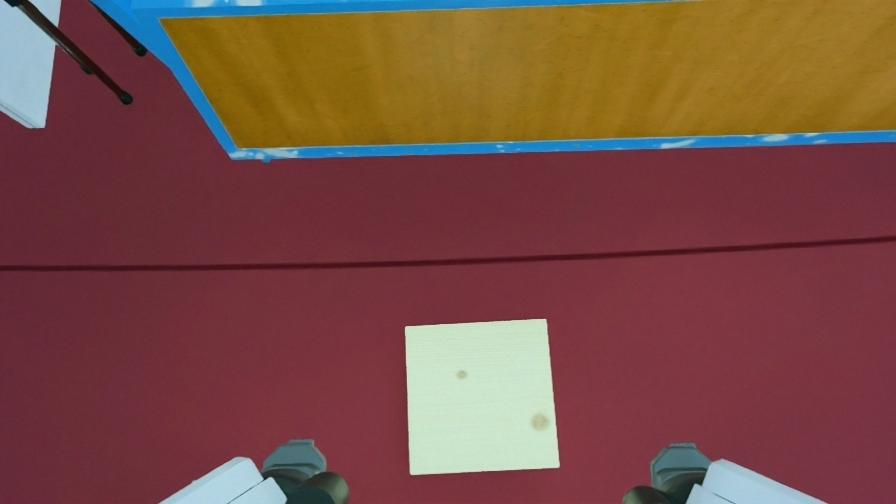

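Emit:
move:
  base: {"x_m_s":0.12,"for_s":2.0}
  cameras: []

Emit:
move:
  base: {"x_m_s":-0.12,"for_s":1.5}
  cameras: ["head_camera"]

Emit:
move:
  target: {"side":"left","x":0.235,"y":0.16,"z":0.432,"quat_wxyz":[1,0,0,0]}
  cameras: []

Emit:
move:
  target: {"side":"right","x":0.235,"y":-0.165,"z":0.432,"quat_wxyz":[1,0,0,0]}
  cameras: []

Emit:
move:
  joints: {"torso_squat_rad":1.0,"torso_shift_rad":0.515}
  cameras: ["left_wrist_camera","right_wrist_camera"]

Scene clock: 737.13 s.
Joint torques (N m): left_arm=[-2.47 -0.29 1.66 -5.1 -0.12 -0.07 -0.31] | right_arm=[-3.1 -0.82 -2.25 -4.69 0.02 0.05 0.21]
External joint torques (N m): left_arm=[0.36 -1.55 0.67 -0.05 -0.01 -0.16 -0.31] | right_arm=[0.31 1.49 -0.88 -0.23 -0.24 -0.11 0.21]
Motor temperatures (°C): left_arm=[30 28 31 36 34 33 37] | right_arm=[33 30 31 31 35 37 34]
Wrist force (N): left_arm=[-0.9 2.8 -7.1] | right_arm=[-0.3 4.6 -4.1]
Wrist torque (N m): left_arm=[-0.52 0.00 0.08] | right_arm=[-0.43 0.08 -0.07]
Wrist force, peak (N): left_arm=[-0.3 2.4 -8.6] | right_arm=[-0.4 5.4 -4.3]
move: done
base_odometry: x=+0.312 y=-0.280 heading=+0.030
lidar_m: 0.49 0.51 1.03 4.88 1.85 1.35 1.28 1.34 1.82 4.91 0.70 0.51
base_status: done (sent for 2 of 2 s)
joint_positions: torso_squat_rad=+0.000 torso_shift_rad=+0.070 torso_pitch_rad=+1.060 torso_yaw_rad=+0.000 left_shoulder_pitch_rad=-0.931 left_shoulder_roll_rad=+0.450 left_shoulder_yaw_rad=-0.696 left_elbow_rad=-1.062 left_forearm_roll_rad=+0.023 left_wrist_pitch_rad=+0.848 left_hand_roll_rad=+0.975 left_gripper_m=+0.000 right_shoulder_pitch_rad=-1.004 right_shoulder_roll_rad=-0.520 right_shoulder_yaw_rad=+0.880 right_elbow_rad=-1.062 right_forearm_roll_rad=-0.105 right_wrist_pitch_rad=+0.841 right_hand_roll_rad=-1.122 right_gripper_m=+0.000 head_pan_rad=+0.000 head_tilt_rad=+0.300
joint_status: not commanded
wheel_motors_off: 0
motor_effort: left_wheel=-1(46) right_wheel=+2(30)
chest: x=+0.0909 y=+0.0001 z=+1.1301 quat_wxyz=(+0.863, +0.000, +0.506, +0.000) (m; base frame)
left_hand: x=+0.2674 y=+0.1827 z=+0.4642 quat_wxyz=(+0.998, +0.057, -0.016, -0.009) (m; base frame)
right_hand: x=+0.2691 y=-0.1824 z=+0.4645 quat_wxyz=(+0.998, -0.056, -0.017, +0.004) (m; base frame)
pictures: none
No camera images: "cameras" was empty.

Scene clock: 739.37 s.
Joint torques (N m): left_arm=[-2.99 -0.19 1.62 -5.1 -0.02 -0.14 -0.2] | right_arm=[-3.32 -0.66 -2.38 -4.82 0.07 0.16 0.28]
External joint torques (N m): left_arm=[-0.16 -1.45 0.64 -0.05 0.09 -0.23 -0.2] | right_arm=[0.09 1.65 -1.01 -0.36 -0.19 0 0.28]
Motor temperatures (°C): left_arm=[30 28 31 36 34 33 37] | right_arm=[33 30 31 31 35 37 34]
Wrist force (N): left_arm=[-1.0 2.5 -7.7] | right_arm=[-0.4 4.9 -3.6]
Wrist torque (N m): left_arm=[-0.52 0.01 0.05] | right_arm=[-0.50 0.05 -0.11]
Wrist force, peak (N): left_arm=[-0.8 2.6 -8.4] | right_arm=[-0.5 5.3 -4.3]
move: done
base_odometry: x=+0.132 y=-0.285 heading=+0.029
lidar_m: 0.66 0.69 1.75 4.45 1.59 1.15 1.10 1.15 1.58 4.22 0.97 0.69
base_status: done (sent for 1.5 of 1.5 s)
joint_positions: torso_squat_rad=+0.000 torso_shift_rad=+0.070 torso_pitch_rad=+1.060 torso_yaw_rad=+0.000 left_shoulder_pitch_rad=-0.931 left_shoulder_roll_rad=+0.450 left_shoulder_yaw_rad=-0.696 left_elbow_rad=-1.062 left_forearm_roll_rad=+0.023 left_wrist_pitch_rad=+0.848 left_hand_roll_rad=+0.975 left_gripper_m=+0.000 right_shoulder_pitch_rad=-1.004 right_shoulder_roll_rad=-0.520 right_shoulder_yaw_rad=+0.880 right_elbow_rad=-1.062 right_forearm_roll_rad=-0.105 right_wrist_pitch_rad=+0.841 right_hand_roll_rad=-1.122 right_gripper_m=+0.000 head_pan_rad=+0.000 head_tilt_rad=+0.300
joint_status: not commanded
wheel_motors_off: 0
motor_effort: left_wheel=-4(24) right_wheel=+5(24)
chest: x=+0.0909 y=+0.0001 z=+1.1301 quat_wxyz=(+0.863, +0.000, +0.506, +0.000) (m; base frame)
left_hand: x=+0.2673 y=+0.1827 z=+0.4643 quat_wxyz=(+0.998, +0.057, -0.016, -0.009) (m; base frame)
right_hand: x=+0.2690 y=-0.1824 z=+0.4645 quat_wxyz=(+0.998, -0.056, -0.017, +0.004) (m; base frame)
pictures: head_camera
camera_calibration:
head_camera: T_world_to_cam=[[-0.0204118, -0.999502, -0.0240813, 0.0338607], [-0.964044, 0.0260594, -0.264461, 0.637517], [0.264957, 0.0178173, -0.964096, 1.03727], [0, 0, 0, 1]] pos_world=[0.340455, -0.00125082, 1.16944]

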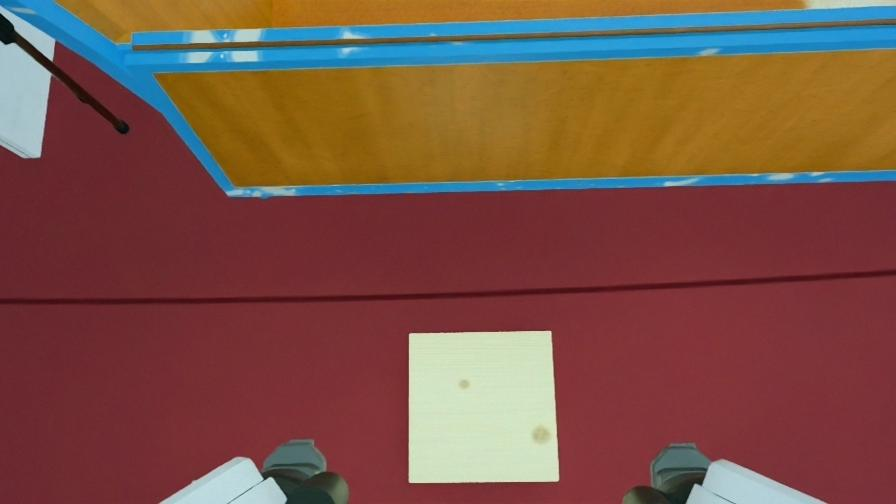

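Scene clock: 740.30 s.
Joint torques (N m): left_arm=[-2.61 -0.23 0.76 -3.2 0.01 -0.04 -0.2] | right_arm=[-3.57 -1.01 -2.37 -4.62 0.04 0.17 0.25]
External joint torques (N m): left_arm=[-0.27 -0.36 0.31 0.61 -0.01 0.03 -0.2] | right_arm=[-0.17 1.3 -1 -0.16 -0.23 0.01 0.25]
Motor temperatures (°C): left_arm=[30 28 31 36 34 33 37] | right_arm=[33 30 31 31 35 37 34]
Wrist force (N): left_arm=[-1.0 2.8 -7.8] | right_arm=[-0.6 4.9 -4.2]
Wrist torque (N m): left_arm=[-0.48 -0.04 0.05] | right_arm=[-0.49 0.06 -0.08]
Wrist force, peak (N): left_arm=[-1.2 4.4 -7.7] | right_arm=[-1.1 5.2 -4.4]
move: done
base_odometry: x=+0.132 y=-0.285 heading=+0.029
lidar_m: 0.65 0.70 1.76 4.46 1.59 1.15 1.10 1.17 1.57 4.22 0.95 0.70
base_status: not commanded
joint_positions: torso_squat_rad=+0.000 torso_shift_rad=+0.070 torso_pitch_rad=+1.060 torso_yaw_rad=+0.000 left_shoulder_pitch_rad=-0.971 left_shoulder_roll_rad=+0.357 left_shoulder_yaw_rad=-0.703 left_elbow_rad=-0.785 left_forearm_roll_rad=+0.109 left_wrist_pitch_rad=+0.586 left_hand_roll_rad=+0.916 left_gripper_m=+0.000 right_shoulder_pitch_rad=-1.004 right_shoulder_roll_rad=-0.520 right_shoulder_yaw_rad=+0.880 right_elbow_rad=-1.062 right_forearm_roll_rad=-0.105 right_wrist_pitch_rad=+0.841 right_hand_roll_rad=-1.122 right_gripper_m=+0.000 head_pan_rad=+0.000 head_tilt_rad=+0.300
joint_status: all done
wheel_motors_off: 0
motor_effort: left_wheel=-4(6) right_wheel=+4(6)
chest: x=+0.0909 y=+0.0001 z=+1.1301 quat_wxyz=(+0.863, +0.000, +0.506, +0.000) (m; base frame)
left_hand: x=+0.2350 y=+0.1599 z=+0.4322 quat_wxyz=(+1.000, +0.000, +0.000, +0.000) (m; base frame)
left_hand_status: reached (checked arc, planned for 0.6 s): 0 mm and 0.0 deg off.
right_hand: x=+0.2690 y=-0.1823 z=+0.4645 quat_wxyz=(+0.998, -0.056, -0.017, +0.004) (m; base frame)
pictures: none
No camera images: "cameras" was empty.

Scene clock: 741.23 s.
Joint torques (N m): left_arm=[-2.6 -0.79 0.7 -3.46 0.03 -0.05 -0.19] | right_arm=[-2.74 -0.67 -0.86 -2.82 -0.06 0.19 -0.1]
External joint torques (N m): left_arm=[-0.27 -0.92 0.25 0.35 0.01 0.01 -0.19] | right_arm=[-0.13 0.57 -0.12 0.49 -0.18 0.19 -0.1]
Motor temperatures (°C): left_arm=[30 28 31 36 34 33 37] | right_arm=[33 30 31 31 35 37 34]
Wrist force (N): left_arm=[-0.1 3.4 -7.5] | right_arm=[-0.5 4.6 -3.9]
Wrist torque (N m): left_arm=[-0.55 0.06 0.06] | right_arm=[-0.55 0.03 -0.09]
Wrist force, peak (N): left_arm=[-0.2 3.8 -8.1] | right_arm=[-2.1 5.7 -4.3]
move: done
base_odometry: x=+0.132 y=-0.285 heading=+0.029
lidar_m: 0.66 0.70 1.77 4.44 1.58 1.16 1.10 1.16 1.56 4.23 0.96 0.69
base_status: not commanded
joint_positions: torso_squat_rad=+0.000 torso_shift_rad=+0.070 torso_pitch_rad=+1.060 torso_yaw_rad=+0.000 left_shoulder_pitch_rad=-0.971 left_shoulder_roll_rad=+0.357 left_shoulder_yaw_rad=-0.703 left_elbow_rad=-0.785 left_forearm_roll_rad=+0.109 left_wrist_pitch_rad=+0.586 left_hand_roll_rad=+0.916 left_gripper_m=+0.000 right_shoulder_pitch_rad=-1.019 right_shoulder_roll_rad=-0.421 right_shoulder_yaw_rad=+0.890 right_elbow_rad=-0.792 right_forearm_roll_rad=-0.182 right_wrist_pitch_rad=+0.570 right_hand_roll_rad=-1.052 right_gripper_m=+0.000 head_pan_rad=+0.000 head_tilt_rad=+0.300
joint_status: all done
wheel_motors_off: 0
motor_effort: left_wheel=-4(6) right_wheel=+3(6)
chest: x=+0.0909 y=+0.0001 z=+1.1301 quat_wxyz=(+0.863, +0.000, +0.506, +0.000) (m; base frame)
left_hand: x=+0.2350 y=+0.1600 z=+0.4322 quat_wxyz=(+1.000, +0.000, +0.000, +0.000) (m; base frame)
right_hand: x=+0.2349 y=-0.1650 z=+0.4322 quat_wxyz=(+1.000, +0.000, +0.000, +0.000) (m; base frame)
right_hand_status: reached (checked arc, planned for 0.6 s): 0 mm and 0.0 deg off.
pictures: none
No camera images: "cameras" was empty.

Scene clock: 745.40 s.
Joint torques (N m): left_arm=[-2.27 -0.56 0.71 -3.5 0.02 -0.12 -0.13] | right_arm=[-3.32 -0.68 -0.49 -3.05 0.09 0.19 0.02]
External joint torques (N m): left_arm=[0.05 -0.69 0.27 0.31 0.01 -0.06 -0.13] | right_arm=[-0.72 0.55 0.24 0.26 -0.03 0.2 0.02]
Motor temperatures (°C): left_arm=[30 28 31 36 34 33 37] | right_arm=[33 30 31 31 35 37 34]
Wrist force (N): left_arm=[-0.3 2.2 -7.8] | right_arm=[-0.1 4.3 -4.0]
Wrist torque (N m): left_arm=[-0.41 0.04 0.07] | right_arm=[-0.49 0.09 -0.10]
Wrist force, peak (N): left_arm=[-1.2 3.1 -8.6] | right_arm=[0.1 4.6 -4.8]
move: done
base_odometry: x=+0.132 y=-0.285 heading=+0.029
lidar_m: 0.66 0.71 1.74 4.45 1.59 1.14 1.10 1.16 1.58 4.23 0.96 0.70
base_status: not commanded
joint_positions: torso_squat_rad=+1.000 torso_shift_rad=+0.515 torso_pitch_rad=+1.060 torso_yaw_rad=+0.000 left_shoulder_pitch_rad=-0.971 left_shoulder_roll_rad=+0.357 left_shoulder_yaw_rad=-0.703 left_elbow_rad=-0.785 left_forearm_roll_rad=+0.109 left_wrist_pitch_rad=+0.586 left_hand_roll_rad=+0.916 left_gripper_m=+0.000 right_shoulder_pitch_rad=-1.019 right_shoulder_roll_rad=-0.421 right_shoulder_yaw_rad=+0.890 right_elbow_rad=-0.792 right_forearm_roll_rad=-0.182 right_wrist_pitch_rad=+0.570 right_hand_roll_rad=-1.052 right_gripper_m=+0.000 head_pan_rad=+0.000 head_tilt_rad=+0.300
joint_status: all done
wheel_motors_off: 0
motor_effort: left_wheel=+3(5) right_wheel=-4(7)
chest: x=+0.2282 y=+0.0000 z=+0.7609 quat_wxyz=(+0.863, +0.000, +0.506, +0.000) (m; base frame)
left_hand: x=+0.3723 y=+0.1599 z=+0.0630 quat_wxyz=(+1.000, +0.000, +0.000, +0.000) (m; base frame)
right_hand: x=+0.3722 y=-0.1651 z=+0.0630 quat_wxyz=(+1.000, +0.000, +0.000, +0.000) (m; base frame)
pictures: left_wrist_camera, right_wrist_camera
camera_calibration:
left_wrist_camera: T_world_to_cam=[[0.999594, 0.0271055, -0.00873525, -0.376513], [0.0280887, -0.88783, 0.459313, 0.131662], [0.00469449, -0.459373, -0.888231, 0.200184], [0, 0, 0, 1]] pos_world=[0.371722, 0.219058, 0.114047]
right_wrist_camera: T_world_to_cam=[[-0.999241, -0.0288462, -0.0261828, 0.367601], [-0.0381399, 0.861306, 0.506653, 0.151541], [0.00793638, 0.507267, -0.861753, 0.20723], [0, 0, 0, 1]] pos_world=[0.371457, -0.22504, 0.111427]

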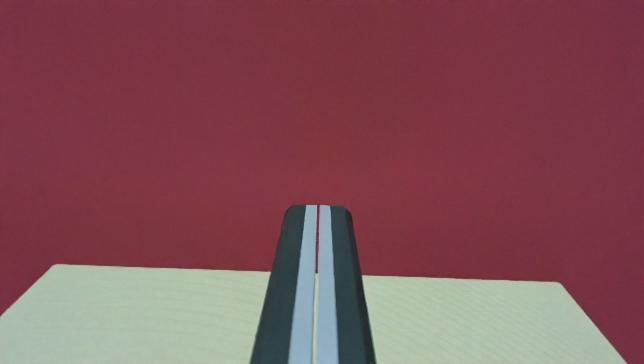

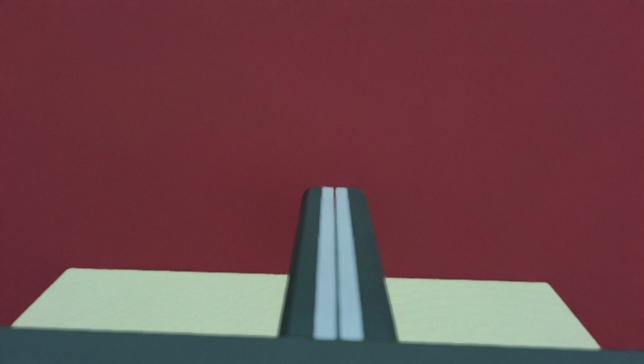

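Emit:
move:
  target: {"side":"right","x":0.376,"y":-0.121,"z":0.061,"quat_wxyz":[1,0,0,0]}
  cameras: []

Emit:
move:
  target: {"side":"left","x":0.376,"y":0.123,"z":0.061,"quat_wxyz":[1,0,0,0]}
  cameras: ["left_wrist_camera","right_wrist_camera"]

Emit:
move:
  target: {"side":"right","x":0.376,"y":-0.111,"z":0.061,"quat_wxyz":[1,0,0,0]}
  cameras: []

Emit:
move:
  target: {"side":"left","x":0.376,"y":0.115,"z":0.061,"quat_wxyz":[1,0,0,0]}
  cameras: []

Emit:
move:
  target: {"side":"right","x":0.376,"y":-0.104,"z":0.061,"quat_wxyz":[1,0,0,0]}
  cameras: []

Scene clock: 750.20 s.
Joint torques (N m): left_arm=[-2.44 -0.85 0.58 -3.72 0 -0.1 -0.05] | right_arm=[-4.63 3.29 -0.26 -3.74 0.11 -0.04 -0.2]
External joint torques (N m): left_arm=[-0.12 -0.98 0.14 0.09 -0.01 -0.04 -0.05] | right_arm=[-0.84 2.06 0.18 -0.34 -0.01 -0.03 -0.2]
Motor temperatures (°C): left_arm=[30 28 31 36 34 33 37] | right_arm=[33 30 31 31 35 37 34]
Wrist force (N): left_arm=[-1.0 3.2 -8.1] | right_arm=[-0.4 4.1 -3.5]
Wrist torque (N m): left_arm=[-0.50 -0.08 0.05] | right_arm=[-0.42 0.07 -0.07]
Wrist force, peak (N): left_arm=[-0.4 2.9 -8.5] | right_arm=[-4.8 -9.2 -3.3]
move: done
base_odometry: x=+0.132 y=-0.285 heading=+0.029
lidar_m: 0.66 0.69 1.75 4.43 1.58 1.15 1.10 1.16 1.56 4.24 0.99 0.70
base_status: not commanded
joint_positions: torso_squat_rad=+1.000 torso_shift_rad=+0.515 torso_pitch_rad=+1.060 torso_yaw_rad=+0.000 left_shoulder_pitch_rad=-0.971 left_shoulder_roll_rad=+0.357 left_shoulder_yaw_rad=-0.703 left_elbow_rad=-0.785 left_forearm_roll_rad=+0.109 left_wrist_pitch_rad=+0.586 left_hand_roll_rad=+0.916 left_gripper_m=+0.000 right_shoulder_pitch_rad=-1.090 right_shoulder_roll_rad=-0.294 right_shoulder_yaw_rad=+0.894 right_elbow_rad=-0.659 right_forearm_roll_rad=-0.134 right_wrist_pitch_rad=+0.577 right_hand_roll_rad=-1.093 right_gripper_m=+0.000 head_pan_rad=+0.000 head_tilt_rad=+0.300
joint_status: all done
wheel_motors_off: 0
motor_effort: left_wheel=+3(4) right_wheel=-5(6)
chest: x=+0.2282 y=+0.0001 z=+0.7609 quat_wxyz=(+0.863, +0.000, +0.506, +0.000) (m; base frame)
left_hand: x=+0.3724 y=+0.1600 z=+0.0630 quat_wxyz=(+1.000, +0.000, +0.000, +0.000) (m; base frame)
right_hand: x=+0.3759 y=-0.1215 z=+0.0613 quat_wxyz=(+1.000, +0.000, +0.000, +0.000) (m; base frame)
right_hand_status: reached (checked arc, planned for 0.4 s): 1 mm and 0.0 deg off.
pictures: none
No camera images: "cameras" was empty.

Scene clock: 750.97 s.
Joint torques (N m): left_arm=[-8.47 -17.49 -0.81 -12.18 1.8 -4.58 0.22] | right_arm=[-6.26 13.43 0.04 -10.65 -0.84 -3.42 -0.15]
External joint torques (N m): left_arm=[-5.09 -15.71 -1 -8.44 1.79 -4.54 0.22] | right_arm=[-2.49 12.29 0.49 -7.28 -0.96 -3.43 -0.15]
Motor temperatures (°C): left_arm=[30 28 31 36 34 33 37] | right_arm=[33 30 31 31 35 37 34]
Wrist force (N): left_arm=[0.7 25.5 -14.3] | right_arm=[-0.4 -15.9 1.7]
Wrist torque (N m): left_arm=[-0.74 -0.10 0.04] | right_arm=[-0.01 0.03 -0.15]
Wrist force, peak (N): left_arm=[-3.1 36.9 -10.5] | right_arm=[-1.1 -21.6 9.7]
move: done
base_odometry: x=+0.132 y=-0.285 heading=+0.030
lidar_m: 0.67 0.70 1.75 4.44 1.58 1.15 1.10 1.17 1.59 4.24 0.97 0.69
base_status: not commanded
joint_positions: torso_squat_rad=+1.000 torso_shift_rad=+0.515 torso_pitch_rad=+1.060 torso_yaw_rad=+0.000 left_shoulder_pitch_rad=-1.041 left_shoulder_roll_rad=+0.259 left_shoulder_yaw_rad=-0.709 left_elbow_rad=-0.661 left_forearm_roll_rad=+0.052 left_wrist_pitch_rad=+0.584 left_hand_roll_rad=+0.968 left_gripper_m=+0.000 right_shoulder_pitch_rad=-1.089 right_shoulder_roll_rad=-0.297 right_shoulder_yaw_rad=+0.894 right_elbow_rad=-0.658 right_forearm_roll_rad=-0.134 right_wrist_pitch_rad=+0.578 right_hand_roll_rad=-1.093 right_gripper_m=+0.000 head_pan_rad=+0.000 head_tilt_rad=+0.300
joint_status: all done
wheel_motors_off: 0
motor_effort: left_wheel=+4(8) right_wheel=-5(7)
chest: x=+0.2282 y=+0.0001 z=+0.7610 quat_wxyz=(+0.863, +0.000, +0.505, +0.000) (m; base frame)
left_hand: x=+0.3754 y=+0.1272 z=+0.0607 quat_wxyz=(+1.000, +0.003, +0.001, +0.000) (m; base frame)
left_hand_status: reached (checked arc, planned for 0.4 s): 4 mm and 0.4 deg off.
right_hand: x=+0.3759 y=-0.1243 z=+0.0609 quat_wxyz=(+1.000, -0.003, +0.000, +0.000) (m; base frame)
pictures: left_wrist_camera, right_wrist_camera
camera_calibration:
left_wrist_camera: T_world_to_cam=[[0.999583, 0.0270956, -0.00997792, -0.378585], [0.0286749, -0.890973, 0.453149, 0.104124], [0.00338826, -0.453246, -0.891379, 0.182976], [0, 0, 0, 1]] pos_world=[0.374821, 0.185963, 0.11214]
right_wrist_camera: T_world_to_cam=[[-0.999245, -0.0289473, -0.0258946, 0.37229], [-0.0380401, 0.863972, 0.5021, 0.118109], [0.00783775, 0.502707, -0.864422, 0.184395], [0, 0, 0, 1]] pos_world=[0.375057, -0.183963, 0.109733]

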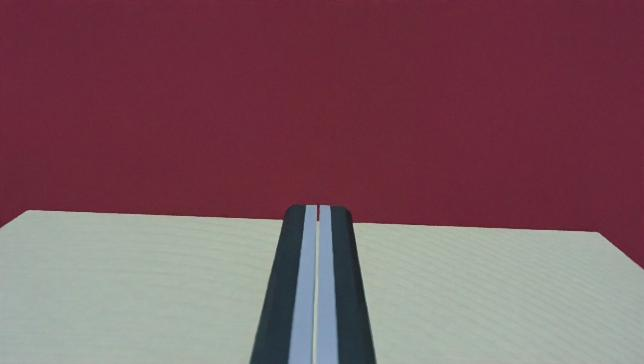

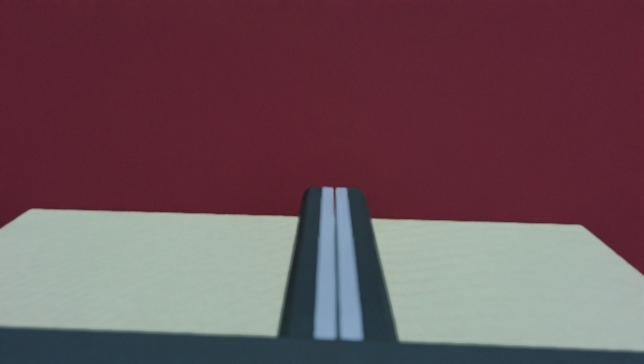

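Scene clock: 751.53 s.
Joint torques (N m): left_arm=[-9.26 -22.34 -0.83 -14.64 2.27 -5.97 0.2] | right_arm=[-12.49 32.65 0.54 -20.55 -2.13 -8.53 -0.09]
External joint torques (N m): left_arm=[-5.88 -20.59 -1.03 -10.91 2.26 -5.93 0.2] | right_arm=[-8.5 31.07 0.94 -17.3 -2.25 -8.55 -0.09]
Motor temperatures (°C): left_arm=[30 28 31 36 34 33 37] | right_arm=[33 30 31 31 35 37 34]
Wrist force (N): left_arm=[0.3 34.8 -4.1] | right_arm=[-2.5 -41.6 14.5]
Wrist torque (N m): left_arm=[-0.94 0.04 -0.04] | right_arm=[0.69 -0.03 -0.17]
Wrist force, peak (N): left_arm=[1.7 36.5 -5.7] | right_arm=[0.2 -47.5 19.9]
move: done
base_odometry: x=+0.132 y=-0.285 heading=+0.029
lidar_m: 0.67 0.69 1.75 4.46 1.59 1.15 1.09 1.16 1.58 4.23 0.97 0.69
base_status: not commanded
joint_positions: torso_squat_rad=+1.000 torso_shift_rad=+0.515 torso_pitch_rad=+1.060 torso_yaw_rad=+0.000 left_shoulder_pitch_rad=-1.041 left_shoulder_roll_rad=+0.261 left_shoulder_yaw_rad=-0.709 left_elbow_rad=-0.661 left_forearm_roll_rad=+0.052 left_wrist_pitch_rad=+0.584 left_hand_roll_rad=+0.968 left_gripper_m=+0.000 right_shoulder_pitch_rad=-1.106 right_shoulder_roll_rad=-0.268 right_shoulder_yaw_rad=+0.895 right_elbow_rad=-0.613 right_forearm_roll_rad=-0.123 right_wrist_pitch_rad=+0.575 right_hand_roll_rad=-1.103 right_gripper_m=+0.000 head_pan_rad=+0.000 head_tilt_rad=+0.300
joint_status: all done
wheel_motors_off: 0
motor_effort: left_wheel=+2(5) right_wheel=-2(6)
chest: x=+0.2281 y=+0.0001 z=+0.7611 quat_wxyz=(+0.863, +0.000, +0.505, +0.000) (m; base frame)
left_hand: x=+0.3755 y=+0.1281 z=+0.0606 quat_wxyz=(+1.000, +0.004, +0.001, +0.000) (m; base frame)
right_hand: x=+0.3756 y=-0.1197 z=+0.0601 quat_wxyz=(+1.000, -0.007, +0.001, +0.000) (m; base frame)
right_hand_status: reached (checked arc, planned for 0.2 s): 9 mm and 0.8 deg off.
pictures: none
No camera images: "cameras" was empty.

Scene clock: 752.07 s.
Joint torques (N m): left_arm=[-11.92 -38.31 -3.97 -21.61 4.35 -11.05 0.2] | right_arm=[-13.84 33.47 0.5 -23.15 -2.24 -8.81 -0.03]
External joint torques (N m): left_arm=[-8.39 -36.29 -4.14 -17.91 4.34 -11.02 0.2] | right_arm=[-9.84 31.89 0.89 -19.9 -2.37 -8.83 -0.03]
Motor temperatures (°C): left_arm=[30 28 31 36 34 33 37] | right_arm=[33 30 31 31 35 38 34]
Wrist force (N): left_arm=[1.2 63.2 24.1] | right_arm=[-2.7 -42.9 0.1]
Wrist torque (N m): left_arm=[-1.81 0.12 -0.08] | right_arm=[0.51 -0.06 -0.15]
Wrist force, peak (N): left_arm=[0.9 72.5 29.5] | right_arm=[-3.0 -42.9 12.3]
move: done
base_odometry: x=+0.132 y=-0.285 heading=+0.030
lidar_m: 0.66 0.69 1.74 4.45 1.58 1.15 1.10 1.16 1.57 4.24 0.98 0.69
base_status: not commanded
joint_positions: torso_squat_rad=+1.000 torso_shift_rad=+0.515 torso_pitch_rad=+1.059 torso_yaw_rad=+0.000 left_shoulder_pitch_rad=-1.052 left_shoulder_roll_rad=+0.245 left_shoulder_yaw_rad=-0.709 left_elbow_rad=-0.640 left_forearm_roll_rad=+0.039 left_wrist_pitch_rad=+0.588 left_hand_roll_rad=+0.981 left_gripper_m=+0.000 right_shoulder_pitch_rad=-1.106 right_shoulder_roll_rad=-0.268 right_shoulder_yaw_rad=+0.895 right_elbow_rad=-0.612 right_forearm_roll_rad=-0.123 right_wrist_pitch_rad=+0.575 right_hand_roll_rad=-1.103 right_gripper_m=+0.000 head_pan_rad=+0.000 head_tilt_rad=+0.300
joint_status: all done
wheel_motors_off: 0
motor_effort: left_wheel=+4(5) right_wheel=-5(7)
chest: x=+0.2279 y=+0.0000 z=+0.7612 quat_wxyz=(+0.863, +0.000, +0.505, +0.000) (m; base frame)
left_hand: x=+0.3754 y=+0.1248 z=+0.0608 quat_wxyz=(+1.000, +0.008, +0.001, +0.000) (m; base frame)
left_hand_status: reached (checked arc, planned for 0.2 s): 10 mm and 0.9 deg off.
right_hand: x=+0.3755 y=-0.1197 z=+0.0601 quat_wxyz=(+1.000, -0.007, +0.001, +0.000) (m; base frame)
pictures: none
No camera images: "cameras" was empty.

Scene clock: 752.60 s.
Joint torques (N m): left_arm=[-13.33 -39.42 -3.98 -22.97 4.22 -11.32 0.15] | right_arm=[-16.34 48.38 1.37 -30.49 -3.36 -13.06 0]
External joint torques (N m): left_arm=[-9.8 -37.41 -4.15 -19.28 4.21 -11.29 0.15] | right_arm=[-12.22 46.54 1.74 -27.27 -3.49 -13.1 0]
Motor temperatures (°C): left_arm=[30 28 31 36 34 33 37] | right_arm=[33 30 31 31 35 38 34]
Wrist force (N): left_arm=[1.9 63.6 13.3] | right_arm=[-1.4 -66.4 22.5]
Wrist torque (N m): left_arm=[-1.69 0.12 -0.11] | right_arm=[1.23 -0.02 -0.20]
Wrist force, peak (N): left_arm=[1.1 63.9 24.2] | right_arm=[-1.8 -72.6 27.2]
move: short
base_odometry: x=+0.132 y=-0.285 heading=+0.029
lidar_m: 0.67 0.69 1.75 4.45 1.58 1.14 1.10 1.17 1.57 4.23 0.99 0.70
base_status: not commanded
joint_positions: torso_squat_rad=+1.000 torso_shift_rad=+0.514 torso_pitch_rad=+1.059 torso_yaw_rad=+0.000 left_shoulder_pitch_rad=-1.052 left_shoulder_roll_rad=+0.245 left_shoulder_yaw_rad=-0.709 left_elbow_rad=-0.640 left_forearm_roll_rad=+0.039 left_wrist_pitch_rad=+0.588 left_hand_roll_rad=+0.981 left_gripper_m=+0.000 right_shoulder_pitch_rad=-1.115 right_shoulder_roll_rad=-0.253 right_shoulder_yaw_rad=+0.896 right_elbow_rad=-0.591 right_forearm_roll_rad=-0.116 right_wrist_pitch_rad=+0.577 right_hand_roll_rad=-1.110 right_gripper_m=+0.000 head_pan_rad=+0.000 head_tilt_rad=+0.300
joint_status: all done
wheel_motors_off: 0
motor_effort: left_wheel=+3(5) right_wheel=-5(7)
chest: x=+0.2278 y=+0.0001 z=+0.7614 quat_wxyz=(+0.863, +0.000, +0.505, +0.000) (m; base frame)
left_hand: x=+0.3754 y=+0.1249 z=+0.0608 quat_wxyz=(+1.000, +0.008, +0.001, +0.000) (m; base frame)
right_hand: x=+0.3753 y=-0.1171 z=+0.0602 quat_wxyz=(+1.000, -0.011, +0.001, -0.001) (m; base frame)
right_hand_status: short (checked arc, planned for 0.2 s): 13 mm and 1.2 deg off.
pictures: none
No camera images: "cameras" was empty.


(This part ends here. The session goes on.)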